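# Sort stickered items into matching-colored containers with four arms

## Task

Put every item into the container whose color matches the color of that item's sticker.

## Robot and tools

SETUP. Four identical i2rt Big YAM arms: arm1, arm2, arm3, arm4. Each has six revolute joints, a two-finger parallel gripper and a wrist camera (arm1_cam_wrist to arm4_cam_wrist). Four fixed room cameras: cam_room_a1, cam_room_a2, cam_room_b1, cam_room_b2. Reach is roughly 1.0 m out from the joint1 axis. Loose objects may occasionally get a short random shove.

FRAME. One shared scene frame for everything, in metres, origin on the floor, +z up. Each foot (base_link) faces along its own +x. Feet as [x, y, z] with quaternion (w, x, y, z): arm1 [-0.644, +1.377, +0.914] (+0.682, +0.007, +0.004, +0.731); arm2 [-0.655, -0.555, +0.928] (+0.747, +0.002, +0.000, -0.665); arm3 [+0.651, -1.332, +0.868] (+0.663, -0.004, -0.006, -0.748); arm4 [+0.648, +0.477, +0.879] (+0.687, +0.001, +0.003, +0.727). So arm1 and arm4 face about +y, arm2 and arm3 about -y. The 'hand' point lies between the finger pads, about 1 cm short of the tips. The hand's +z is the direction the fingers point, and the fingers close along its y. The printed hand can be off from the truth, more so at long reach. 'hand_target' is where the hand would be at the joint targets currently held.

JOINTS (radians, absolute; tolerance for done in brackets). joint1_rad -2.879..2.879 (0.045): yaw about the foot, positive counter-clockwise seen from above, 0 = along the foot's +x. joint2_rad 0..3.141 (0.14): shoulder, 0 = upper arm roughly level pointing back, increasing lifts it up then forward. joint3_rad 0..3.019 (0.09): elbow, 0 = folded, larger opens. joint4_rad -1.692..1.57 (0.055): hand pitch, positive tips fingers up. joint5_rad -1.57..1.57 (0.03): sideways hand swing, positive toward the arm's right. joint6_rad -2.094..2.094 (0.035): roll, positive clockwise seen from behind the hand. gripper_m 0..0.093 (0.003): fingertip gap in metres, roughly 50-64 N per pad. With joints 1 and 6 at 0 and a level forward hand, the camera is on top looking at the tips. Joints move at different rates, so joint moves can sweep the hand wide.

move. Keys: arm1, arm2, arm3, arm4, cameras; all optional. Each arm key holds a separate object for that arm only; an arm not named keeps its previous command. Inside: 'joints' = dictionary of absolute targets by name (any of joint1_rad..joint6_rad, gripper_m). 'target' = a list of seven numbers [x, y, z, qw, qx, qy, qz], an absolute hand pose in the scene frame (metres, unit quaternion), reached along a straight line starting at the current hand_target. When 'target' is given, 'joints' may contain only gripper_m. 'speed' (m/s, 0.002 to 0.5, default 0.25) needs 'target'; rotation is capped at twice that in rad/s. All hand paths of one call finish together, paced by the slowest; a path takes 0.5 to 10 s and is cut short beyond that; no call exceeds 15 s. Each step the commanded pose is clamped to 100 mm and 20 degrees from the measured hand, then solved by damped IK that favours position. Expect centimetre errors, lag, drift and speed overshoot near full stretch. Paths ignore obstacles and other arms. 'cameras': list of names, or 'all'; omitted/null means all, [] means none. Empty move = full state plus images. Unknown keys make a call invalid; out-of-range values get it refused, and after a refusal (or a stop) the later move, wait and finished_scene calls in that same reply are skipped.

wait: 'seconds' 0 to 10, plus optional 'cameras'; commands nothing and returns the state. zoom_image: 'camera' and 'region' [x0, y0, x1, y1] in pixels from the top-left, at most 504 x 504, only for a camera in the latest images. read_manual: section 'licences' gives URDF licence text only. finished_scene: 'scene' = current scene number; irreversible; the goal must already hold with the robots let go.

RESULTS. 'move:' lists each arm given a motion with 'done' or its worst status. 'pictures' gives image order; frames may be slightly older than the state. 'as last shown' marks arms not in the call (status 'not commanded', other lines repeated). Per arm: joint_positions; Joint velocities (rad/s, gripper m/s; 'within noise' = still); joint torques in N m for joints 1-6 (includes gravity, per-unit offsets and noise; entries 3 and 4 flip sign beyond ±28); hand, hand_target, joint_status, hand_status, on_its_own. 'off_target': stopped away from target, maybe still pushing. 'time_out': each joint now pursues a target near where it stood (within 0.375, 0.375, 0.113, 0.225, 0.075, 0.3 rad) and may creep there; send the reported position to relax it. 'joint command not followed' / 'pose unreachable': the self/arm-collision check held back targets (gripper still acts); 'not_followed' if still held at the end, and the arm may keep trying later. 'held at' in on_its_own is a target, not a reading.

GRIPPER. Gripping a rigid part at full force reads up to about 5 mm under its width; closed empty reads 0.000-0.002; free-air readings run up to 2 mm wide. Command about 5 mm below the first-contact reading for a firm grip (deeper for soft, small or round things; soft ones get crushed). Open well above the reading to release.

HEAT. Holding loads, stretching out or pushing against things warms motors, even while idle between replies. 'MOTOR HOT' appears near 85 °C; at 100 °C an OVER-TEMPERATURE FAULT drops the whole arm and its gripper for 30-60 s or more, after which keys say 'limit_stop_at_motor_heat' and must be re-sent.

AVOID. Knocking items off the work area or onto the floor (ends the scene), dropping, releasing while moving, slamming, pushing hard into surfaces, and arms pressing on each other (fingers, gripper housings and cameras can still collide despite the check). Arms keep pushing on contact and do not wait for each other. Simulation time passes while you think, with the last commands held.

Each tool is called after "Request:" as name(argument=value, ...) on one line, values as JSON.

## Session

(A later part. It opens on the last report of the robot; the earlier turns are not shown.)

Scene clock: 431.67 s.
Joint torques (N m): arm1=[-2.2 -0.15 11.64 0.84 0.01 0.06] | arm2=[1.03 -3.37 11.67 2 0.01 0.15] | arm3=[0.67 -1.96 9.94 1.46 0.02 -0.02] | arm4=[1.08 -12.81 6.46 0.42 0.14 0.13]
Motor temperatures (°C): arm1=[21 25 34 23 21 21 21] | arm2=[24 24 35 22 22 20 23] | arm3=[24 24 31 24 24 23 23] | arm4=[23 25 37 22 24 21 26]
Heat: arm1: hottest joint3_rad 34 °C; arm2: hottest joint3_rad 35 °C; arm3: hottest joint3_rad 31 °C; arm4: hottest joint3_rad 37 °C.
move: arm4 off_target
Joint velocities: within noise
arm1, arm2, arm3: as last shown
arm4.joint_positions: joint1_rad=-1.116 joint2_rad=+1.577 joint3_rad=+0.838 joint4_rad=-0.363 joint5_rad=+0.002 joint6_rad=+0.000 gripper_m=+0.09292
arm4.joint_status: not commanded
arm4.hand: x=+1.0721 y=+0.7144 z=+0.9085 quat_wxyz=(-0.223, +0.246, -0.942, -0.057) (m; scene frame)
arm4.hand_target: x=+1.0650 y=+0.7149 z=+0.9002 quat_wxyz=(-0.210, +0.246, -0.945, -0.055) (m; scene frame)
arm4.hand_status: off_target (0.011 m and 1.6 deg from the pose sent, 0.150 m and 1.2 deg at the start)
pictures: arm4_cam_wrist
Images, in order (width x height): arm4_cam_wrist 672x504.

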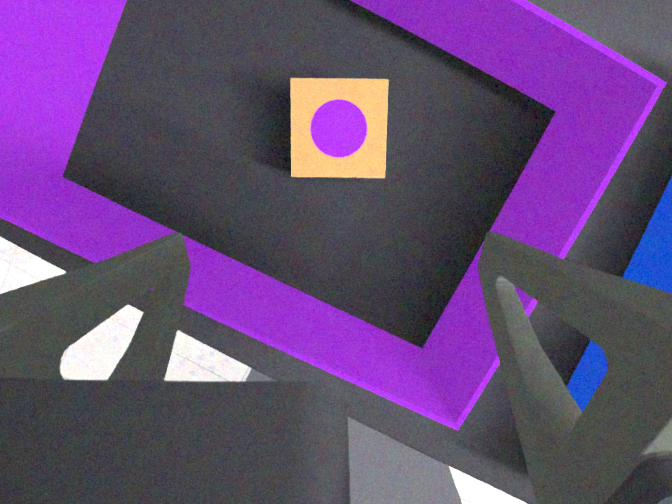

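Request:
move(arm2={"joints": {"joint1_rad": -1.686, "joint2_rad": 1.4, "joint3_rad": 1.45, "joint4_rad": -1.13, "joint5_rad": 0, "joint6_rad": 0, "gripper_m": 0.093}}, arm4={"joints": {"joint1_rad": 2.19, "joint2_rad": 0.8, "joint3_rad": 0.8, "joint4_rad": -1.134, "joint5_rad": 0, "joint6_rad": 0}}, cameras=["arm2_cam_wrist"])

Scene clock: 444.17 s.
Joint torques (N m): arm1=[-2.26 0.5 11.69 0.9 -0.01 0.05] | arm2=[1.26 -15.33 15.53 1.11 -0.05 0.19] | arm3=[0.73 -2.26 9.96 1.47 0.03 -0.02] | arm4=[1.26 -3.6 9.68 0.36 0.15 0.03]
Motor temperatures (°C): arm1=[21 25 34 23 21 21 21] | arm2=[24 24 36 22 22 20 23] | arm3=[24 24 31 24 24 23 23] | arm4=[23 24 36 22 24 21 25]
Heat: arm1: hottest joint3_rad 34 °C; arm2: hottest joint3_rad 36 °C; arm3: hottest joint3_rad 31 °C; arm4: hottest joint3_rad 36 °C.
move: arm2 done; arm4 done
Joint velocities: within noise
arm1.joint_positions: joint1_rad=-2.243 joint2_rad=+0.780 joint3_rad=+0.786 joint4_rad=-1.110 joint5_rad=-0.006 joint6_rad=+0.001 gripper_m=+0.09297
arm1.joint_status: not commanded
arm1.hand: x=-0.3987 y=+1.2111 z=+1.1376 quat_wxyz=(-0.214, -0.289, -0.931, +0.067) (m; scene frame)
arm1.hand_target: x=-0.4000 y=+1.2101 z=+1.1360 quat_wxyz=(-0.207, -0.292, -0.932, +0.065) (m; scene frame)
arm1.hand_status: not commanded
arm2.joint_positions: joint1_rad=-1.693 joint2_rad=+1.411 joint3_rad=+1.406 joint4_rad=-1.117 joint5_rad=+0.001 joint6_rad=-0.012 gripper_m=+0.09297
arm2.joint_status: all done
arm2.hand: x=-1.1729 y=-0.5529 z=+1.2186 quat_wxyz=(+0.004, -0.975, -0.004, +0.221) (m; scene frame)
arm2.hand_target: x=-1.1774 y=-0.5567 z=+1.2443 quat_wxyz=(+0.001, -0.970, -0.001, +0.242) (m; scene frame)
arm2.hand_status: not commanded
arm3: as last shown
arm4.joint_positions: joint1_rad=+2.187 joint2_rad=+0.803 joint3_rad=+0.793 joint4_rad=-1.123 joint5_rad=-0.001 joint6_rad=+0.000 gripper_m=+0.09296
arm4.joint_status: all done
arm4.hand: x=+0.4189 y=+0.2951 z=+1.1047 quat_wxyz=(+0.073, +0.921, +0.322, -0.208) (m; scene frame)
arm4.hand_target: x=+0.4202 y=+0.2954 z=+1.1075 quat_wxyz=(+0.073, +0.920, +0.323, -0.207) (m; scene frame)
arm4.hand_status: not commanded
pictures: arm2_cam_wrist
Images, in order (width x height): arm2_cam_wrist 672x504.

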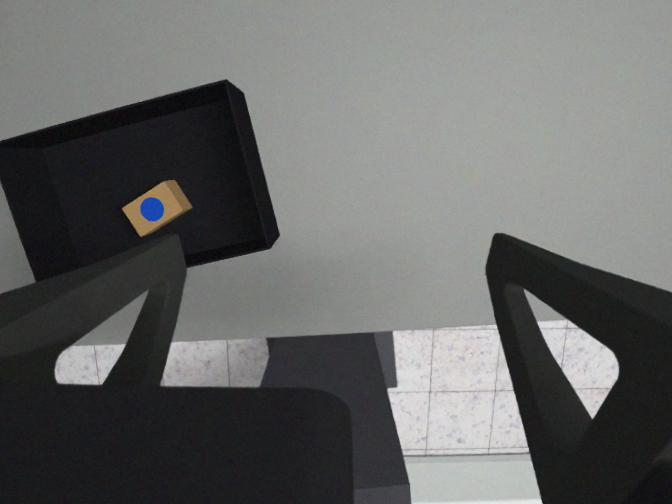

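Request:
zoom_image(camera="arm2_cam_wrist", region=[100, 160, 220, 250])

Scaled by 4.200.

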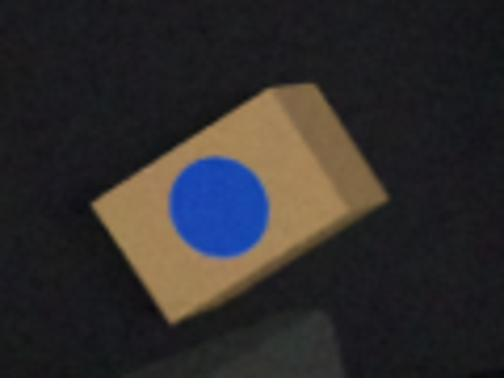

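Request:
move(arm2={"target": [-1.105, -0.747, 0.905, -0.0620, -0.9354, -0.2797, 0.2073], "speed": 0.4}, cameras=["arm2_cam_wrist"])

Scene clock: 468.53 s.
Joint torques (N m): arm1=[-2.26 -0.09 11.6 0.58 0.02 0.05] | arm2=[0.32 -14.74 7.77 2.26 -0.18 -0.07] | arm3=[0.67 -2.2 9.92 1.47 0.01 -0.02] | arm4=[1.03 -3.55 9.54 0.24 0.13 0.04]
Motor temperatures (°C): arm1=[21 24 34 23 21 21 21] | arm2=[24 25 35 22 22 20 23] | arm3=[24 24 31 24 24 23 23] | arm4=[23 24 36 22 24 21 25]
Heat: arm1: hottest joint3_rad 34 °C; arm2: hottest joint3_rad 35 °C; arm3: hottest joint3_rad 31 °C; arm4: hottest joint3_rad 36 °C.
move: arm2 done
Joint velocities: within noise
arm1, arm3, arm4: as last shown
arm2.joint_positions: joint1_rad=-1.311 joint2_rad=+1.709 joint3_rad=+0.837 joint4_rad=-0.277 joint5_rad=-0.088 joint6_rad=-0.174 gripper_m=+0.09298
arm2.joint_status: not commanded
arm2.hand: x=-1.1029 y=-0.7483 z=+0.9067 quat_wxyz=(-0.063, -0.938, -0.275, +0.202) (m; scene frame)
arm2.hand_target: x=-1.1050 y=-0.7471 z=+0.9051 quat_wxyz=(-0.062, -0.935, -0.280, +0.207) (m; scene frame)
arm2.hand_status: done (0.003 m and 0.8 deg from the pose sent, 0.375 m and 33.0 deg at the start)
arm4.hand: x=+0.4190 y=+0.2951 z=+1.1047 quat_wxyz=(+0.073, +0.921, +0.322, -0.208) (m; scene frame)
arm4.hand_target: x=+0.4203 y=+0.2954 z=+1.1075 quat_wxyz=(+0.073, +0.920, +0.323, -0.207) (m; scene frame)
pictures: arm2_cam_wrist
Images, in order (width x height): arm2_cam_wrist 672x504.

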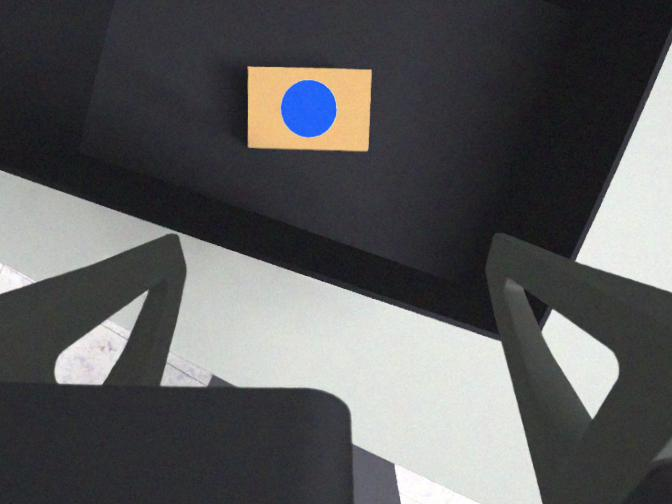

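Request:
move(arm2={"target": [-1.1445, -0.791, 0.758, -0.0620, -0.9354, -0.2797, 0.2073], "speed": 0.2}, cameras=["arm2_cam_wrist"])

Scene clock: 477.90 s.
Joint torques (N m): arm1=[-2.55 0.44 11.67 0.68 0 0.05] | arm2=[1.44 -16.38 7.08 2.03 0.03 0.16] | arm3=[0.67 -2.26 9.94 1.5 0.01 -0.02] | arm4=[1.14 -3.49 9.63 0.34 0.13 0.05]
Motor temperatures (°C): arm1=[21 24 34 23 21 21 21] | arm2=[24 25 35 22 22 20 23] | arm3=[24 24 31 24 24 23 23] | arm4=[23 23 36 22 24 21 25]
Heat: arm1: hottest joint3_rad 34 °C; arm2: hottest joint3_rad 35 °C; arm3: hottest joint3_rad 31 °C; arm4: hottest joint3_rad 36 °C.
move: arm2 off_target
Joint velocities: within noise
arm1, arm3, arm4: as last shown
arm2.joint_positions: joint1_rad=-1.268 joint2_rad=+2.138 joint3_rad=+0.978 joint4_rad=+0.022 joint5_rad=-0.068 joint6_rad=-0.147 gripper_m=+0.09298
arm2.joint_status: not commanded
arm2.hand: x=-1.1414 y=-0.7845 z=+0.7667 quat_wxyz=(-0.061, -0.935, -0.280, +0.207) (m; scene frame)
arm2.hand_target: x=-1.1441 y=-0.7909 z=+0.7582 quat_wxyz=(-0.062, -0.935, -0.280, +0.207) (m; scene frame)
arm2.hand_status: off_target (0.011 m and 0.1 deg from the pose sent, 0.160 m and 0.8 deg at the start)
pictures: arm2_cam_wrist
Images, in order (width x height): arm2_cam_wrist 672x504.

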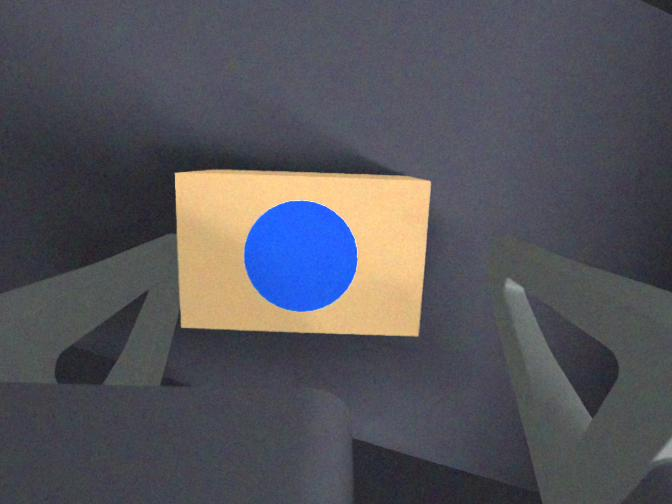

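Request:
move(arm2={"target": [-1.139, -0.7985, 0.756, -0.0620, -0.9354, -0.2797, 0.2073], "speed": 0.15}, cameras=["arm2_cam_wrist"])

Scene clock: 485.40 s.
Joint torques (N m): arm1=[-1.85 0.56 11.67 0.83 0.03 0.01] | arm2=[1.61 -16.32 6.69 2.1 -0.01 0.19] | arm3=[0.62 -2.14 9.94 1.48 0.01 -0.03] | arm4=[1.08 -3.84 9.69 0.31 0.14 0.04]
Motor temperatures (°C): arm1=[21 24 34 23 21 21 21] | arm2=[24 25 34 22 22 20 23] | arm3=[24 24 31 24 24 23 23] | arm4=[23 23 36 22 24 21 25]
Heat: arm1: hottest joint3_rad 34 °C; arm2: hottest joint3_rad 34 °C; arm3: hottest joint3_rad 31 °C; arm4: hottest joint3_rad 36 °C.
move: arm2 off_target
Joint velocities: within noise
arm1, arm3, arm4: as last shown
arm2.joint_positions: joint1_rad=-1.250 joint2_rad=+2.138 joint3_rad=+0.978 joint4_rad=+0.030 joint5_rad=-0.059 joint6_rad=-0.131 gripper_m=+0.09298
arm2.joint_status: not commanded
arm2.hand: x=-1.1396 y=-0.7926 z=+0.7674 quat_wxyz=(-0.061, -0.935, -0.280, +0.210) (m; scene frame)
arm2.hand_target: x=-1.1387 y=-0.7982 z=+0.7563 quat_wxyz=(-0.062, -0.935, -0.280, +0.207) (m; scene frame)
arm2.hand_status: off_target (0.013 m and 0.4 deg from the pose sent, 0.018 m and 0.1 deg at the start)
arm4.hand: x=+0.4189 y=+0.2952 z=+1.1047 quat_wxyz=(+0.073, +0.921, +0.322, -0.208) (m; scene frame)
arm4.hand_target: x=+0.4203 y=+0.2954 z=+1.1075 quat_wxyz=(+0.072, +0.920, +0.323, -0.207) (m; scene frame)
pictures: arm2_cam_wrist
Images, in order (width x height): arm2_cam_wrist 672x504.

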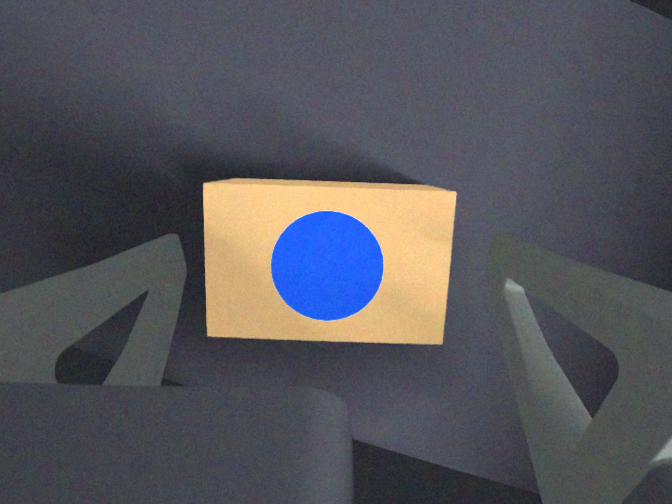

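Request:
move(arm2={"target": [-1.140, -0.799, 0.743, -0.0620, -0.9354, -0.2797, 0.2073], "speed": 0.15}, cameras=[])

Request:
move(arm2={"joints": {"gripper_m": 0.045}}, cameras=["arm2_cam_wrist"])

Scene clock: 490.60 s.
Joint torques (N m): arm1=[-2.49 0.38 11.67 0.79 -0.01 0.01] | arm2=[1.55 -15.62 7.01 2.1 -0.02 0.15] | arm3=[0.67 -2.14 9.95 1.51 0 -0.02] | arm4=[1.03 -3.14 9.72 0.16 0.12 0.03]
Motor temperatures (°C): arm1=[21 24 34 23 21 21 21] | arm2=[24 25 34 22 22 20 23] | arm3=[24 24 31 24 24 23 23] | arm4=[23 23 36 22 24 21 25]
Heat: arm1: hottest joint3_rad 34 °C; arm2: hottest joint3_rad 34 °C; arm3: hottest joint3_rad 31 °C; arm4: hottest joint3_rad 36 °C.
move: arm2 off_target
Joint velocities: within noise
arm1, arm3, arm4: as last shown
arm2.joint_positions: joint1_rad=-1.249 joint2_rad=+2.163 joint3_rad=+0.983 joint4_rad=+0.055 joint5_rad=-0.059 joint6_rad=-0.128 gripper_m=+0.09298
arm2.joint_status: not commanded
arm2.hand: x=-1.1403 y=-0.7932 z=+0.7584 quat_wxyz=(-0.061, -0.935, -0.279, +0.212) (m; scene frame)
arm2.hand_target: x=-1.1395 y=-0.7988 z=+0.7436 quat_wxyz=(-0.062, -0.935, -0.280, +0.207) (m; scene frame)
arm2.hand_status: off_target (0.016 m and 0.6 deg from the pose sent, 0.025 m and 0.4 deg at the start)
arm4.hand: x=+0.4190 y=+0.2951 z=+1.1047 quat_wxyz=(+0.073, +0.921, +0.322, -0.208) (m; scene frame)
arm4.hand_target: x=+0.4203 y=+0.2954 z=+1.1075 quat_wxyz=(+0.073, +0.920, +0.323, -0.207) (m; scene frame)
pictures: none
No camera images: "cameras" was empty.

Scene clock: 491.20 s.
Joint torques (N m): arm1=[-2.02 0.15 11.71 0.58 -0.02 0.02] | arm2=[1.61 -15.56 7.02 2.09 -0.04 0.15] | arm3=[0.73 -2.14 9.95 1.52 0.01 -0.01] | arm4=[0.26 -3.02 9.55 0.38 0.12 0.06]
Motor temperatures (°C): arm1=[21 24 34 23 21 21 21] | arm2=[24 25 34 22 22 20 23] | arm3=[24 24 31 24 24 23 23] | arm4=[23 23 36 22 24 21 25]
Heat: arm1: hottest joint3_rad 34 °C; arm2: hottest joint3_rad 34 °C; arm3: hottest joint3_rad 31 °C; arm4: hottest joint3_rad 36 °C.
move: arm2 off_target
Joint velocities: within noise
arm1, arm3, arm4: as last shown
arm2.joint_positions: joint1_rad=-1.249 joint2_rad=+2.163 joint3_rad=+0.983 joint4_rad=+0.055 joint5_rad=-0.058 joint6_rad=-0.127 gripper_m=+0.06886
arm2.joint_status: gripper_m off_target (ended at +0.06889, target +0.04500)
arm2.hand: x=-1.1405 y=-0.7931 z=+0.7584 quat_wxyz=(-0.061, -0.935, -0.279, +0.213) (m; scene frame)
arm2.hand_target: x=-1.1395 y=-0.7987 z=+0.7436 quat_wxyz=(-0.062, -0.935, -0.280, +0.207) (m; scene frame)
arm2.hand_status: not commanded
pictures: arm2_cam_wrist
Images, in order (width x height): arm2_cam_wrist 672x504.

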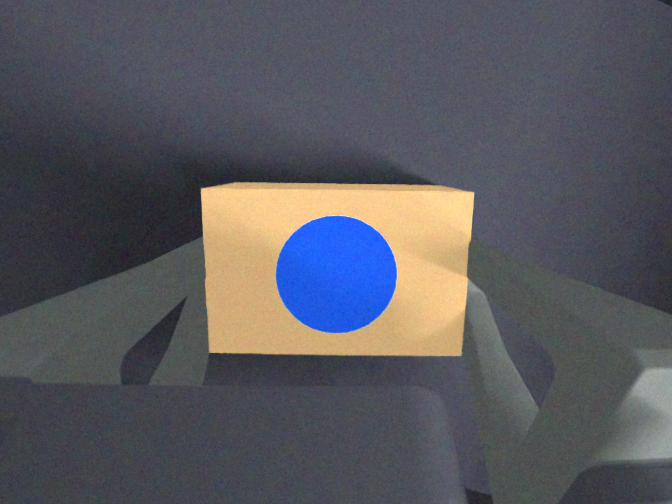

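Request:
move(arm2={"target": [-1.10, -0.775, 0.92, -0.0620, -0.9354, -0.2797, 0.2073], "speed": 0.35}, cameras=[])

Request:
move(arm2={"joints": {"joint1_rad": 2.122, "joint2_rad": 0.8, "joint3_rad": 0.8, "joint4_rad": -1.134, "joint5_rad": 0, "joint6_rad": 0}}, cameras=["arm2_cam_wrist"])

Request:
move(arm2={"target": [-0.01, -0.045, 1.11, 0.2045, -0.3194, 0.9226, 0.0708], "speed": 0.35}, cameras=["arm2_cam_wrist"])

Scene clock: 499.20 s.
Joint torques (N m): arm1=[-2.43 -0.09 11.58 0.88 -0.02 0.05] | arm2=[0.73 -13.22 7.9 1.28 -0.22 0.04] | arm3=[0.67 -2.14 9.95 1.5 0.02 -0.02] | arm4=[0.62 -3.84 9.52 0.32 0.12 0.05]
Motor temperatures (°C): arm1=[21 24 34 23 21 21 21] | arm2=[24 26 33 22 22 20 23] | arm3=[24 24 31 24 24 23 23] | arm4=[23 23 37 22 24 21 25]
Heat: arm1: hottest joint3_rad 34 °C; arm2: hottest joint3_rad 33 °C; arm3: hottest joint3_rad 31 °C; arm4: hottest joint3_rad 37 °C.
move: arm2 off_target
Joint velocities: within noise
arm1, arm4: as last shown
arm2.joint_positions: joint1_rad=-1.249 joint2_rad=+1.666 joint3_rad=+0.870 joint4_rad=-0.295 joint5_rad=-0.059 joint6_rad=-0.127 gripper_m=+0.06886
arm2.joint_status: not commanded
arm2.hand: x=-1.1093 y=-0.7790 z=+0.9368 quat_wxyz=(-0.064, -0.931, -0.278, +0.229) (m; scene frame)
arm2.hand_target: x=-1.0997 y=-0.7749 z=+0.9205 quat_wxyz=(-0.062, -0.935, -0.280, +0.207) (m; scene frame)
arm2.hand_status: off_target (0.020 m and 2.6 deg from the pose sent, 0.168 m and 0.6 deg at the start)
arm3.joint_positions: joint1_rad=-1.982 joint2_rad=+0.606 joint3_rad=+0.499 joint4_rad=-0.195 joint5_rad=+0.000 joint6_rad=-0.003 gripper_m=+0.09401
arm3.joint_status: not commanded
arm3.hand: x=+0.3372 y=-1.1428 z=+1.1526 quat_wxyz=(+0.151, -0.779, +0.214, +0.570) (m; scene frame)
arm3.hand_target: x=+0.3399 y=-1.1405 z=+1.1541 quat_wxyz=(+0.153, -0.777, +0.219, +0.570) (m; scene frame)
arm3.hand_status: not commanded
pictures: none
No camera images: "cameras" was empty.

Scene clock: 501.93 s.
Joint torques (N m): arm1=[-2.37 -0.15 11.67 0.55 0.03 0.04] | arm2=[0.97 -4.72 12.29 1.13 0.09 0.2] | arm3=[0.67 -2.08 9.95 1.48 0.02 -0.02] | arm4=[0.91 -3.31 9.57 0.25 0.11 0.04]
Motor temperatures (°C): arm1=[21 24 34 23 21 21 21] | arm2=[24 26 33 22 22 20 23] | arm3=[24 24 31 24 24 23 23] | arm4=[23 23 37 22 24 21 25]
Heat: arm1: hottest joint3_rad 34 °C; arm2: hottest joint3_rad 33 °C; arm3: hottest joint3_rad 31 °C; arm4: hottest joint3_rad 37 °C.
move: arm2 done
Joint velocities: within noise
arm1, arm3, arm4: as last shown
arm2.joint_positions: joint1_rad=+2.119 joint2_rad=+0.805 joint3_rad=+0.795 joint4_rad=-1.122 joint5_rad=-0.003 joint6_rad=-0.014 gripper_m=+0.06894
arm2.joint_status: all done
arm2.hand: x=-0.4237 y=-0.3741 z=+1.1533 quat_wxyz=(-0.207, +0.325, -0.920, -0.072) (m; scene frame)
arm2.hand_target: x=-0.4255 y=-0.3751 z=+1.1557 quat_wxyz=(-0.206, +0.320, -0.922, -0.072) (m; scene frame)
arm2.hand_status: not commanded
pictures: arm2_cam_wrist
Images, in order (width x height): arm2_cam_wrist 672x504.

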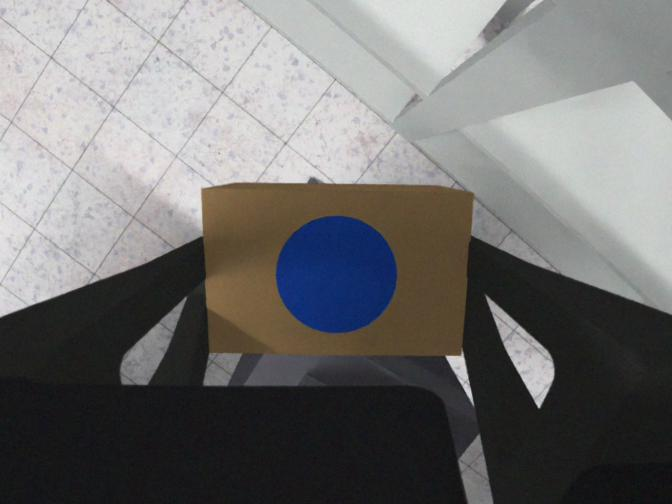

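Scene clock: 504.53 s.
Joint torques (N m): arm1=[-1.61 -0.15 11.58 0.72 0.02 0.04] | arm2=[1.2 -25.11 17.13 1.07 0.12 0.21] | arm3=[0.67 -2.2 9.92 1.47 0.03 -0.02] | arm4=[1.26 -3.19 9.55 0.39 0.12 0.03]
Motor temperatures (°C): arm1=[21 24 34 23 21 21 21] | arm2=[24 26 34 22 22 20 23] | arm3=[24 24 31 24 24 23 23] | arm4=[23 23 37 22 24 21 25]
Heat: arm1: hottest joint3_rad 34 °C; arm2: hottest joint3_rad 34 °C; arm3: hottest joint3_rad 31 °C; arm4: hottest joint3_rad 37 °C.
move: arm2 off_target
Joint velocities: within noise
arm1.joint_positions: joint1_rad=-2.243 joint2_rad=+0.780 joint3_rad=+0.786 joint4_rad=-1.110 joint5_rad=-0.006 joint6_rad=+0.001 gripper_m=+0.09297
arm1.joint_status: not commanded
arm1.hand: x=-0.3987 y=+1.2111 z=+1.1376 quat_wxyz=(-0.214, -0.289, -0.931, +0.067) (m; scene frame)
arm1.hand_target: x=-0.4000 y=+1.2101 z=+1.1360 quat_wxyz=(-0.207, -0.292, -0.932, +0.065) (m; scene frame)
arm1.hand_status: not commanded
arm2.joint_positions: joint1_rad=+2.119 joint2_rad=+2.333 joint3_rad=+2.452 joint4_rad=-1.270 joint5_rad=+0.000 joint6_rad=-0.011 gripper_m=+0.06894
arm2.joint_status: not commanded
arm2.hand: x=-0.0164 y=-0.0549 z=+1.1091 quat_wxyz=(-0.199, +0.324, -0.922, -0.068) (m; scene frame)
arm2.hand_target: x=-0.0107 y=-0.0457 z=+1.1097 quat_wxyz=(-0.206, +0.319, -0.922, -0.071) (m; scene frame)
arm2.hand_status: off_target (0.012 m and 0.9 deg from the pose sent, 0.530 m and 0.8 deg at the start)
arm3: as last shown
arm4.joint_positions: joint1_rad=+2.187 joint2_rad=+0.803 joint3_rad=+0.793 joint4_rad=-1.123 joint5_rad=-0.001 joint6_rad=+0.000 gripper_m=+0.09296
arm4.joint_status: not commanded
arm4.hand: x=+0.4189 y=+0.2952 z=+1.1047 quat_wxyz=(+0.073, +0.921, +0.322, -0.208) (m; scene frame)
arm4.hand_target: x=+0.4203 y=+0.2954 z=+1.1075 quat_wxyz=(+0.072, +0.920, +0.323, -0.207) (m; scene frame)
arm4.hand_status: not commanded
pictures: arm2_cam_wrist
Images, in order (width x height): arm2_cam_wrist 672x504.

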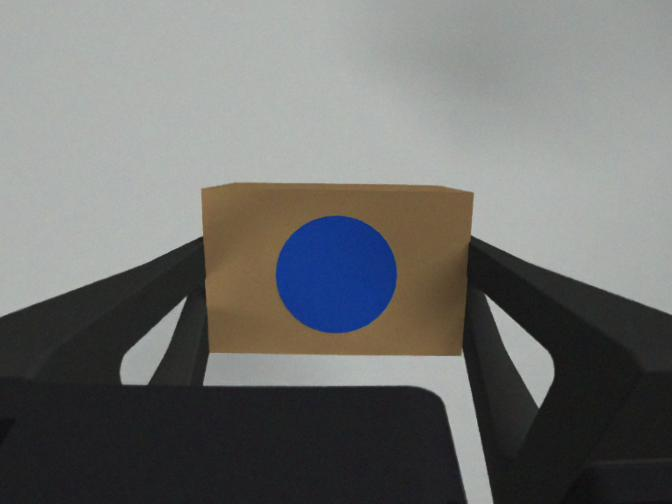

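Request:
move(arm2={"target": [-0.005, -0.04, 1.045, 0.2045, -0.3194, 0.9226, 0.0708], "speed": 0.15}, cameras=[])

Request:
move(arm2={"target": [-0.005, -0.04, 1.025, 0.2045, -0.3194, 0.9226, 0.0708], "speed": 0.1}, cameras=["arm2_cam_wrist"])

Scene clock: 511.37 s.
Joint torques (N m): arm1=[-2.84 0.62 11.62 0.76 0.04 0.06] | arm2=[1.32 -25.7 11.7 2.4 0.12 0.22] | arm3=[0.67 -1.96 9.94 1.48 0.02 -0.02] | arm4=[1.2 -3.37 9.63 0.49 0.12 0.07]
Motor temperatures (°C): arm1=[21 24 34 23 21 21 21] | arm2=[24 26 36 22 22 20 24] | arm3=[24 24 31 24 24 23 23] | arm4=[23 23 37 22 24 21 25]
Heat: arm1: hottest joint3_rad 34 °C; arm2: hottest joint3_rad 36 °C; arm3: hottest joint3_rad 31 °C; arm4: hottest joint3_rad 37 °C.
move: arm2 off_target
Joint velocities: within noise
arm1, arm3, arm4: as last shown
arm2.joint_positions: joint1_rad=+2.119 joint2_rad=+2.351 joint3_rad=+2.378 joint4_rad=-1.147 joint5_rad=+0.000 joint6_rad=-0.010 gripper_m=+0.06894
arm2.joint_status: not commanded
arm2.hand: x=-0.0057 y=-0.0467 z=+1.0715 quat_wxyz=(-0.213, +0.323, -0.919, -0.073) (m; scene frame)
arm2.hand_target: x=-0.0058 y=-0.0409 z=+1.0452 quat_wxyz=(-0.204, +0.319, -0.923, -0.071) (m; scene frame)
arm2.hand_status: off_target (0.027 m and 1.1 deg from the pose sent, 0.067 m and 0.9 deg at the start)
arm4.hand: x=+0.4190 y=+0.2951 z=+1.1047 quat_wxyz=(+0.073, +0.921, +0.322, -0.208) (m; scene frame)
arm4.hand_target: x=+0.4203 y=+0.2954 z=+1.1075 quat_wxyz=(+0.073, +0.920, +0.323, -0.207) (m; scene frame)
pictures: none
No camera images: "cameras" was empty.

Scene clock: 512.33 s.
Joint torques (N m): arm1=[-1.9 -0.32 11.55 0.84 -0.01 0.01] | arm2=[1.2 -25.47 10.92 2.4 0.13 0.2] | arm3=[0.67 -2.08 9.91 1.44 0.01 -0.03] | arm4=[0.73 -3.08 9.59 0.35 0.13 0.06]
Motor temperatures (°C): arm1=[21 24 34 23 21 21 21] | arm2=[24 26 36 22 22 20 24] | arm3=[24 24 31 24 24 23 23] | arm4=[23 23 37 22 24 21 25]
Heat: arm1: hottest joint3_rad 34 °C; arm2: hottest joint3_rad 36 °C; arm3: hottest joint3_rad 31 °C; arm4: hottest joint3_rad 37 °C.
move: arm2 off_target
Joint velocities: within noise
arm1, arm3, arm4: as last shown
arm2.joint_positions: joint1_rad=+2.119 joint2_rad=+2.351 joint3_rad=+2.338 joint4_rad=-1.097 joint5_rad=+0.000 joint6_rad=-0.010 gripper_m=+0.06894
arm2.joint_status: not commanded
arm2.hand: x=-0.0036 y=-0.0450 z=+1.0578 quat_wxyz=(-0.218, +0.322, -0.918, -0.075) (m; scene frame)
arm2.hand_target: x=-0.0060 y=-0.0410 z=+1.0253 quat_wxyz=(-0.204, +0.319, -0.923, -0.071) (m; scene frame)
arm2.hand_status: off_target (0.033 m and 1.7 deg from the pose sent, 0.047 m and 1.1 deg at the start)
pictures: arm2_cam_wrist
Images, in order (width x height): arm2_cam_wrist 672x504.

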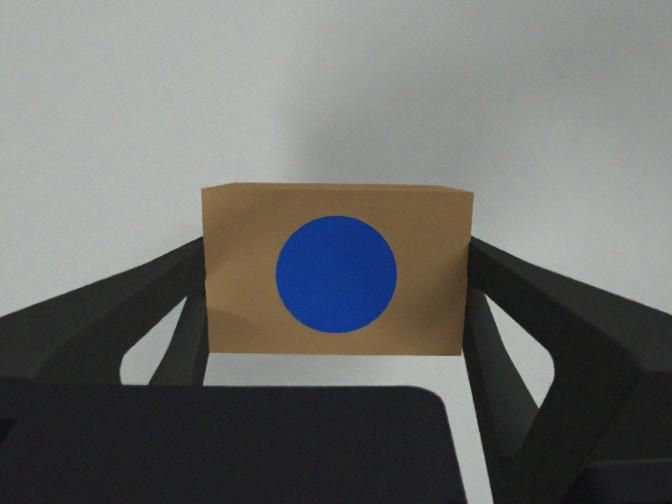

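Request:
move(arm2={"target": [-0.005, -0.04, 1.010, 0.2045, -0.3194, 0.9226, 0.0708], "speed": 0.1}, cameras=[])

Request:
move(arm2={"target": [-0.005, -0.04, 0.998, 0.2045, -0.3194, 0.9226, 0.0708], "speed": 0.1}, cameras=[])

Request:
move(arm2={"target": [-0.005, -0.04, 0.99, 0.2045, -0.3194, 0.9226, 0.0708], "speed": 0.1}, cameras=["arm2_cam_wrist"])

Scene clock: 517.77 s.
Joint torques (N m): arm1=[-2.32 -0.15 11.54 0.83 -0.01 0.04] | arm2=[1.38 -25.23 10.77 2.43 0.13 0.21] | arm3=[0.67 -2.2 9.94 1.5 0.01 -0.02] | arm4=[0.73 -3.72 9.58 0.24 0.1 0.05]
Motor temperatures (°C): arm1=[21 24 34 23 21 21 21] | arm2=[24 26 35 22 22 20 24] | arm3=[24 24 31 24 24 23 23] | arm4=[23 23 37 22 24 21 25]
Heat: arm1: hottest joint3_rad 34 °C; arm2: hottest joint3_rad 35 °C; arm3: hottest joint3_rad 31 °C; arm4: hottest joint3_rad 37 °C.
move: arm2 off_target
Joint velocities: within noise
arm1, arm3, arm4: as last shown
arm2.joint_positions: joint1_rad=+2.119 joint2_rad=+2.351 joint3_rad=+2.307 joint4_rad=-1.061 joint5_rad=+0.000 joint6_rad=-0.010 gripper_m=+0.06894
arm2.joint_status: not commanded
arm2.hand: x=-0.0030 y=-0.0445 z=+1.0465 quat_wxyz=(-0.220, +0.322, -0.918, -0.075) (m; scene frame)
arm2.hand_target: x=-0.0062 y=-0.0412 z=+1.0104 quat_wxyz=(-0.204, +0.319, -0.923, -0.071) (m; scene frame)
arm2.hand_status: off_target (0.037 m and 2.0 deg from the pose sent, 0.048 m and 1.7 deg at the start)
pictures: none
No camera images: "cameras" was empty.

Scene clock: 518.73 s.
Joint torques (N m): arm1=[-2.61 0.26 11.49 0.8 0.01 0.03] | arm2=[1.32 -24.76 10.71 2.45 0.12 0.21] | arm3=[0.67 -2.14 9.95 1.5 0.02 -0.01] | arm4=[0.97 -3.49 9.57 0.42 0.11 0.06]
Motor temperatures (°C): arm1=[21 24 34 23 21 21 21] | arm2=[24 26 35 22 22 20 24] | arm3=[24 24 31 24 24 23 23] | arm4=[23 23 37 22 24 21 25]
Heat: arm1: hottest joint3_rad 34 °C; arm2: hottest joint3_rad 35 °C; arm3: hottest joint3_rad 31 °C; arm4: hottest joint3_rad 37 °C.
move: arm2 off_target
Joint velocities: within noise
arm1, arm3, arm4: as last shown
arm2.joint_positions: joint1_rad=+2.119 joint2_rad=+2.351 joint3_rad=+2.285 joint4_rad=-1.033 joint5_rad=+0.000 joint6_rad=-0.010 gripper_m=+0.06894
arm2.joint_status: not commanded
arm2.hand: x=-0.0025 y=-0.0441 z=+1.0380 quat_wxyz=(-0.222, +0.322, -0.917, -0.076) (m; scene frame)
arm2.hand_target: x=-0.0064 y=-0.0414 z=+0.9985 quat_wxyz=(-0.204, +0.319, -0.923, -0.071) (m; scene frame)
arm2.hand_status: off_target (0.040 m and 2.2 deg from the pose sent, 0.049 m and 2.0 deg at the start)
pictures: none
No camera images: "cameras" was empty.

Scene clock: 519.70 s.
Joint torques (N m): arm1=[-2.08 0.15 11.64 0.84 -0.01 0.02] | arm2=[1.14 -24.53 10.45 2.48 0.11 0.19] | arm3=[0.62 -2.14 9.92 1.51 0.01 -0.02] | arm4=[0.67 -3.43 9.58 0.29 0.15 0.04]
Motor temperatures (°C): arm1=[21 24 34 23 21 21 21] | arm2=[24 26 35 22 22 20 24] | arm3=[24 24 31 24 24 23 23] | arm4=[23 23 37 22 24 21 25]
Heat: arm1: hottest joint3_rad 34 °C; arm2: hottest joint3_rad 35 °C; arm3: hottest joint3_rad 31 °C; arm4: hottest joint3_rad 37 °C.
move: arm2 off_target
Joint velocities: within noise
arm1, arm3, arm4: as last shown
arm2.joint_positions: joint1_rad=+2.119 joint2_rad=+2.352 joint3_rad=+2.272 joint4_rad=-1.015 joint5_rad=+0.001 joint6_rad=-0.008 gripper_m=+0.06894
arm2.joint_status: not commanded
arm2.hand: x=-0.0017 y=-0.0436 z=+1.0337 quat_wxyz=(-0.225, +0.321, -0.917, -0.077) (m; scene frame)
arm2.hand_target: x=-0.0066 y=-0.0416 z=+0.9906 quat_wxyz=(-0.204, +0.319, -0.923, -0.070) (m; scene frame)
arm2.hand_status: off_target (0.044 m and 2.5 deg from the pose sent, 0.048 m and 2.3 deg at the start)
pictures: arm2_cam_wrist
Images, in order (width x height): arm2_cam_wrist 672x504.

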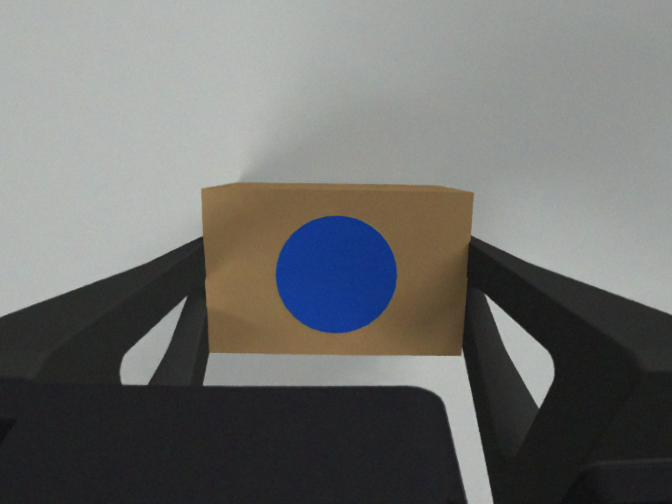

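Request:
move(arm2={"target": [-0.005, -0.04, 0.98, 0.2045, -0.3194, 0.9226, 0.0708], "speed": 0.1}, cameras=[])

Request:
move(arm2={"target": [-0.005, -0.04, 0.97, 0.2045, -0.3194, 0.9226, 0.0708], "speed": 0.1}, cameras=["arm2_cam_wrist"])

Scene clock: 525.07 s.
Joint torques (N m): arm1=[-2.14 0.67 11.55 0.75 -0.02 0.03] | arm2=[1.14 -24.23 9.58 2.47 0.12 0.18] | arm3=[0.56 -2.2 9.98 1.52 0.02 -0.02] | arm4=[1.26 -3.37 9.7 0.32 0.15 0.05]
Motor temperatures (°C): arm1=[21 24 34 23 21 21 21] | arm2=[24 26 35 22 22 20 24] | arm3=[24 24 31 24 24 23 23] | arm4=[23 23 37 22 24 21 25]
Heat: arm1: hottest joint3_rad 34 °C; arm2: hottest joint3_rad 35 °C; arm3: hottest joint3_rad 31 °C; arm4: hottest joint3_rad 37 °C.
move: arm2 off_target
Joint velocities: within noise
arm1, arm4: as last shown
arm2.joint_positions: joint1_rad=+2.119 joint2_rad=+2.352 joint3_rad=+2.265 joint4_rad=-0.992 joint5_rad=+0.001 joint6_rad=-0.008 gripper_m=+0.06894
arm2.joint_status: not commanded
arm2.hand: x=+0.0006 y=-0.0417 z=+1.0327 quat_wxyz=(-0.232, +0.320, -0.915, -0.079) (m; scene frame)
arm2.hand_target: x=-0.0070 y=-0.0419 z=+0.9810 quat_wxyz=(-0.204, +0.319, -0.923, -0.070) (m; scene frame)
arm2.hand_status: off_target (0.053 m and 3.4 deg from the pose sent, 0.054 m and 2.6 deg at the start)
arm3.joint_positions: joint1_rad=-1.982 joint2_rad=+0.606 joint3_rad=+0.499 joint4_rad=-0.195 joint5_rad=+0.000 joint6_rad=-0.003 gripper_m=+0.09401
arm3.joint_status: not commanded
arm3.hand: x=+0.3372 y=-1.1428 z=+1.1526 quat_wxyz=(+0.151, -0.779, +0.214, +0.570) (m; scene frame)
arm3.hand_target: x=+0.3399 y=-1.1405 z=+1.1541 quat_wxyz=(+0.153, -0.777, +0.219, +0.570) (m; scene frame)
arm3.hand_status: not commanded
pictures: none
No camera images: "cameras" was empty.

Scene clock: 526.03 s.
Joint torques (N m): arm1=[-2.9 0.21 11.58 0.72 0.02 0.06] | arm2=[1.38 -23.71 8.76 2.45 0.12 0.18] | arm3=[0.67 -2.2 9.94 1.47 0.02 -0.02] | arm4=[0.73 -3.37 9.58 0.51 0.09 0.05]
Motor temperatures (°C): arm1=[21 24 34 23 21 21 21] | arm2=[24 26 35 22 22 20 24] | arm3=[24 24 31 24 24 23 23] | arm4=[23 23 37 22 24 21 25]
Heat: arm1: hottest joint3_rad 34 °C; arm2: hottest joint3_rad 35 °C; arm3: hottest joint3_rad 31 °C; arm4: hottest joint3_rad 37 °C.
move: arm2 off_target
Joint velocities: within noise
arm1, arm3, arm4: as last shown
arm2.joint_positions: joint1_rad=+2.119 joint2_rad=+2.352 joint3_rad=+2.258 joint4_rad=-0.971 joint5_rad=+0.001 joint6_rad=-0.008 gripper_m=+0.06894
arm2.joint_status: not commanded
arm2.hand: x=+0.0030 y=-0.0399 z=+1.0318 quat_wxyz=(-0.239, +0.319, -0.913, -0.082) (m; scene frame)
arm2.hand_target: x=-0.0074 y=-0.0423 z=+0.9716 quat_wxyz=(-0.204, +0.319, -0.923, -0.070) (m; scene frame)
arm2.hand_status: off_target (0.062 m and 4.2 deg from the pose sent, 0.063 m and 3.4 deg at the start)
arm4.hand: x=+0.4189 y=+0.2952 z=+1.1047 quat_wxyz=(+0.073, +0.921, +0.322, -0.208) (m; scene frame)
arm4.hand_target: x=+0.4203 y=+0.2954 z=+1.1075 quat_wxyz=(+0.072, +0.920, +0.323, -0.207) (m; scene frame)
pictures: arm2_cam_wrist
Images, in order (width x height): arm2_cam_wrist 672x504.

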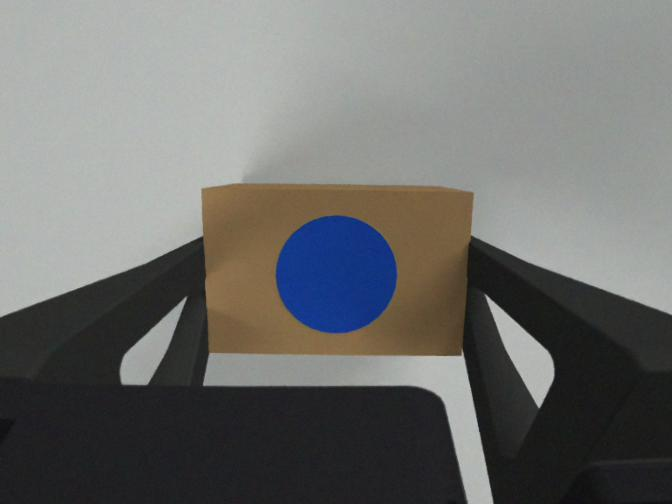

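Request:
move(arm2={"target": [-0.007, -0.042, 1.00, 0.2045, -0.3194, 0.9226, 0.0708], "speed": 0.15}, cameras=[])

Request:
move(arm2={"joints": {"gripper_m": 0.093}}, cameras=["arm2_cam_wrist"])

Request:
move(arm2={"target": [-0.06, -0.09, 1.12, 0.2045, -0.3194, 0.9226, 0.0708], "speed": 0.3}, cameras=["arm2_cam_wrist"])

Request:
move(arm2={"target": [-0.40, -0.36, 1.15, 0.2045, -0.3194, 0.9226, 0.0708], "speed": 0.4}, arm4={"target": [0.07, 0.02, 1.15, 0.0708, 0.9226, 0.3194, -0.2045], "speed": 0.3}, cameras=["arm4_cam_wrist"])

Scene clock: 534.37 s.
Joint torques (N m): arm1=[-2.14 0.32 11.59 0.84 0.02 0.04] | arm2=[1.26 -25.11 12.52 0.25 0.12 0.17] | arm3=[0.62 -2.2 9.95 1.52 0.02 -0.01] | arm4=[0.91 -3.49 9.61 0.31 0.11 0.05]
Motor temperatures (°C): arm1=[21 24 34 23 21 21 21] | arm2=[24 26 34 22 22 20 24] | arm3=[24 24 32 24 24 23 23] | arm4=[23 22 37 22 24 21 25]
Heat: arm1: hottest joint3_rad 34 °C; arm2: hottest joint3_rad 34 °C; arm3: hottest joint3_rad 32 °C; arm4: hottest joint3_rad 37 °C.
move: arm2 off_target
Joint velocities: within noise
arm1.joint_positions: joint1_rad=-2.243 joint2_rad=+0.780 joint3_rad=+0.786 joint4_rad=-1.110 joint5_rad=-0.006 joint6_rad=+0.001 gripper_m=+0.09297
arm1.joint_status: not commanded
arm1.hand: x=-0.3987 y=+1.2111 z=+1.1376 quat_wxyz=(-0.214, -0.289, -0.931, +0.067) (m; scene frame)
arm1.hand_target: x=-0.4000 y=+1.2101 z=+1.1360 quat_wxyz=(-0.207, -0.292, -0.932, +0.065) (m; scene frame)
arm1.hand_status: not commanded
arm2.joint_positions: joint1_rad=+2.119 joint2_rad=+2.349 joint3_rad=+2.253 joint4_rad=-0.974 joint5_rad=+0.001 joint6_rad=-0.008 gripper_m=+0.06894
arm2.joint_status: not commanded
arm2.hand: x=+0.0014 y=-0.0411 z=+1.0314 quat_wxyz=(-0.236, +0.319, -0.914, -0.081) (m; scene frame)
arm2.hand_target: x=-0.0073 y=-0.0426 z=+1.0004 quat_wxyz=(-0.205, +0.319, -0.922, -0.071) (m; scene frame)
arm2.hand_status: off_target (0.033 m and 3.9 deg from the pose sent, 0.034 m and 4.3 deg at the start)
arm3: as last shown
arm4.joint_positions: joint1_rad=+2.187 joint2_rad=+0.803 joint3_rad=+0.793 joint4_rad=-1.123 joint5_rad=-0.001 joint6_rad=+0.000 gripper_m=+0.09296
arm4.joint_status: not commanded
arm4.hand: x=+0.4190 y=+0.2951 z=+1.1047 quat_wxyz=(+0.073, +0.921, +0.322, -0.208) (m; scene frame)
arm4.hand_target: x=+0.4203 y=+0.2954 z=+1.1075 quat_wxyz=(+0.073, +0.920, +0.323, -0.207) (m; scene frame)
arm4.hand_status: not commanded
pictures: none
No camera images: "cameras" was empty.

Scene clock: 534.90 s.
Joint torques (N m): arm1=[-2.32 0.15 11.63 0.84 0.03 0.01] | arm2=[1.26 -25.47 12.48 1.14 0.11 0.18] | arm3=[0.67 -2.14 9.94 1.54 0.02 -0.03] | arm4=[0.91 -3.66 9.61 0.36 0.12 0.01]
Motor temperatures (°C): arm1=[21 24 34 23 21 21 21] | arm2=[24 26 34 22 22 20 24] | arm3=[24 24 32 24 24 23 23] | arm4=[23 22 37 22 24 21 25]
Heat: arm1: hottest joint3_rad 34 °C; arm2: hottest joint3_rad 34 °C; arm3: hottest joint3_rad 32 °C; arm4: hottest joint3_rad 37 °C.
move: arm2 done
Joint velocities: within noise
arm1, arm3, arm4: as last shown
arm2.joint_positions: joint1_rad=+2.119 joint2_rad=+2.352 joint3_rad=+2.253 joint4_rad=-0.999 joint5_rad=+0.001 joint6_rad=-0.008 gripper_m=+0.09292
arm2.joint_status: all done
arm2.hand: x=-0.0028 y=-0.0444 z=+1.0258 quat_wxyz=(-0.223, +0.321, -0.917, -0.077) (m; scene frame)
arm2.hand_target: x=-0.0073 y=-0.0426 z=+1.0006 quat_wxyz=(-0.205, +0.319, -0.922, -0.071) (m; scene frame)
arm2.hand_status: not commanded
pictures: arm2_cam_wrist
Images, in order (width x height): arm2_cam_wrist 672x504.

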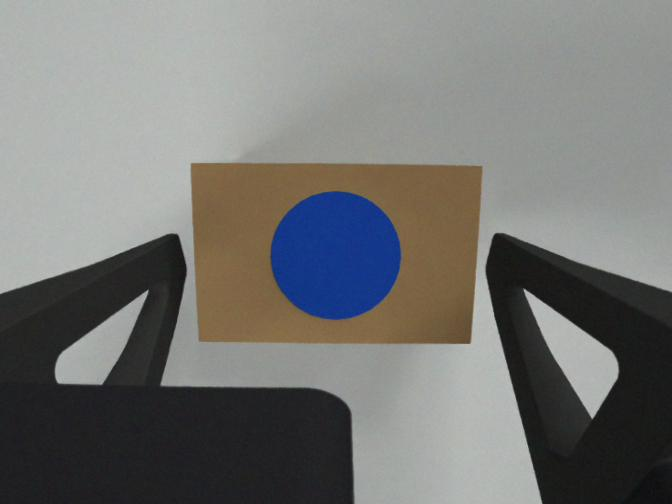

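Scene clock: 536.20 s.
Joint torques (N m): arm1=[-3.37 -0.03 11.7 0.66 0.02 0.05] | arm2=[0.67 -22.24 10.73 1.21 -0.03 0.12] | arm3=[0.44 -2.14 9.91 1.52 0.02 -0.03] | arm4=[0.91 -3.55 9.63 0.4 0.15 0.06]
Motor temperatures (°C): arm1=[21 24 34 23 21 21 21] | arm2=[24 27 34 22 22 20 24] | arm3=[24 24 32 24 24 23 23] | arm4=[23 22 37 22 24 21 25]
Heat: arm1: hottest joint3_rad 34 °C; arm2: hottest joint3_rad 34 °C; arm3: hottest joint3_rad 32 °C; arm4: hottest joint3_rad 37 °C.
move: arm2 off_target
Joint velocities: within noise
arm1, arm3, arm4: as last shown
arm2.joint_positions: joint1_rad=+2.119 joint2_rad=+2.063 joint3_rad=+2.081 joint4_rad=-1.097 joint5_rad=+0.001 joint6_rad=-0.008 gripper_m=+0.09292
arm2.joint_status: not commanded
arm2.hand: x=-0.0582 y=-0.0881 z=+1.1529 quat_wxyz=(-0.232, +0.320, -0.915, -0.079) (m; scene frame)
arm2.hand_target: x=-0.0605 y=-0.0905 z=+1.1205 quat_wxyz=(-0.205, +0.319, -0.923, -0.071) (m; scene frame)
arm2.hand_status: off_target (0.033 m and 3.4 deg from the pose sent, 0.119 m and 2.4 deg at the start)
pictures: arm2_cam_wrist
Images, in order (width x height): arm2_cam_wrist 672x504.

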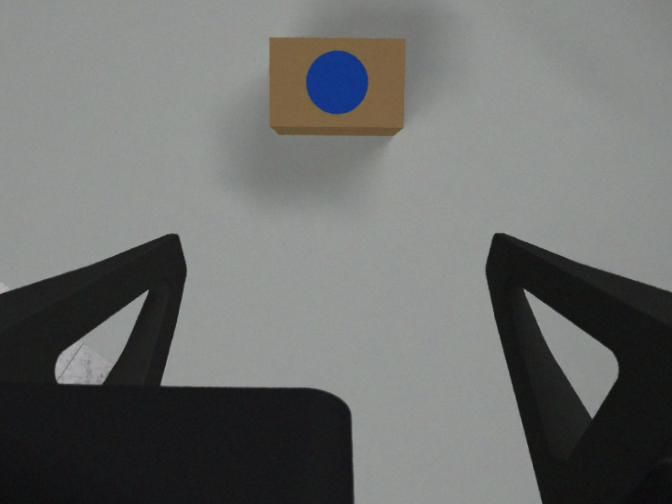

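Scene clock: 538.63 s.
Joint torques (N m): arm1=[-2.14 -0.03 11.63 0.81 0 0.02] | arm2=[0.03 -4.48 10.74 1.18 -0.17 0.02] | arm3=[0.67 -2.02 9.91 1.52 0.01 -0.02] | arm4=[0.91 -22.24 12.85 0.51 0.18 0.07]
Motor temperatures (°C): arm1=[21 24 34 23 21 21 21] | arm2=[24 27 34 22 22 20 24] | arm3=[24 24 32 24 24 23 23] | arm4=[23 22 37 22 24 21 25]
Heat: arm1: hottest joint3_rad 34 °C; arm2: hottest joint3_rad 34 °C; arm3: hottest joint3_rad 32 °C; arm4: hottest joint3_rad 37 °C.
move: arm2 off_target; arm4 off_target
Joint velocities: within noise
arm1, arm3: as last shown
arm2.joint_positions: joint1_rad=+2.118 joint2_rad=+0.884 joint3_rad=+0.845 joint4_rad=-1.062 joint5_rad=-0.001 joint6_rad=-0.008 gripper_m=+0.09292
arm2.joint_status: not commanded
arm2.hand: x=-0.3976 y=-0.3547 z=+1.1616 quat_wxyz=(-0.222, +0.320, -0.918, -0.077) (m; scene frame)
arm2.hand_target: x=-0.4002 y=-0.3599 z=+1.1502 quat_wxyz=(-0.205, +0.319, -0.923, -0.071) (m; scene frame)
arm2.hand_status: off_target (0.013 m and 2.2 deg from the pose sent, 0.437 m and 3.4 deg at the start)
arm4.joint_positions: joint1_rad=+2.187 joint2_rad=+2.026 joint3_rad=+2.140 joint4_rad=-1.272 joint5_rad=-0.001 joint6_rad=+0.000 gripper_m=+0.09296
arm4.joint_status: not commanded
arm4.hand: x=+0.0800 y=+0.0249 z=+1.1429 quat_wxyz=(+0.069, +0.923, +0.323, -0.197) (m; scene frame)
arm4.hand_target: x=+0.0706 y=+0.0204 z=+1.1499 quat_wxyz=(+0.071, +0.922, +0.319, -0.205) (m; scene frame)
arm4.hand_status: off_target (0.013 m and 1.0 deg from the pose sent, 0.447 m and 0.6 deg at the start)
pictures: arm4_cam_wrist
Images, in order (width x height): arm4_cam_wrist 672x504.

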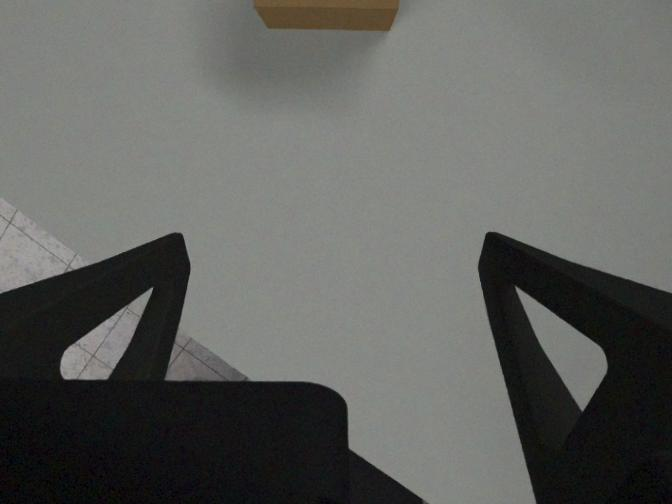

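Request:
move(arm4={"target": [-0.02, -0.056, 1.022, 0.0708, 0.9226, 0.3194, -0.2045], "speed": 0.2}, cameras=["arm4_cam_wrist"])

Scene clock: 550.23 s.
Joint torques (N m): arm1=[-1.9 0.09 11.69 0.73 -0.01 0.06] | arm2=[0.03 -4.54 10.76 1.14 -0.17 0.02] | arm3=[0.62 -1.96 9.94 1.48 0.02 -0.03] | arm4=[0.44 -26.29 12.77 0.43 0.22 0.12]
Motor temperatures (°C): arm1=[21 24 34 23 21 21 21] | arm2=[23 26 33 22 22 20 23] | arm3=[24 24 32 24 24 23 23] | arm4=[23 23 38 22 24 21 25]
Heat: arm1: hottest joint3_rad 34 °C; arm2: hottest joint3_rad 33 °C; arm3: hottest joint3_rad 32 °C; arm4: hottest joint3_rad 38 °C.
move: arm4 off_target
Joint velocities: within noise
arm1, arm2, arm3: as last shown
arm4.joint_positions: joint1_rad=+2.187 joint2_rad=+2.539 joint3_rad=+2.762 joint4_rad=-1.355 joint5_rad=+0.000 joint6_rad=+0.000 gripper_m=+0.09296
arm4.joint_status: not commanded
arm4.hand: x=-0.0158 y=-0.0512 z=+1.0350 quat_wxyz=(+0.073, +0.921, +0.322, -0.208) (m; scene frame)
arm4.hand_target: x=-0.0192 y=-0.0554 z=+1.0220 quat_wxyz=(+0.072, +0.922, +0.319, -0.207) (m; scene frame)
arm4.hand_status: off_target (0.015 m and 0.6 deg from the pose sent, 0.177 m and 1.0 deg at the start)
pictures: arm4_cam_wrist
Images, in order (width x height): arm4_cam_wrist 672x504.

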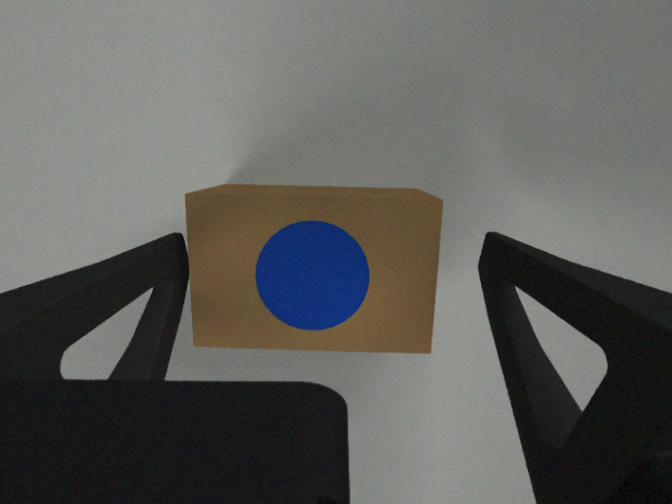

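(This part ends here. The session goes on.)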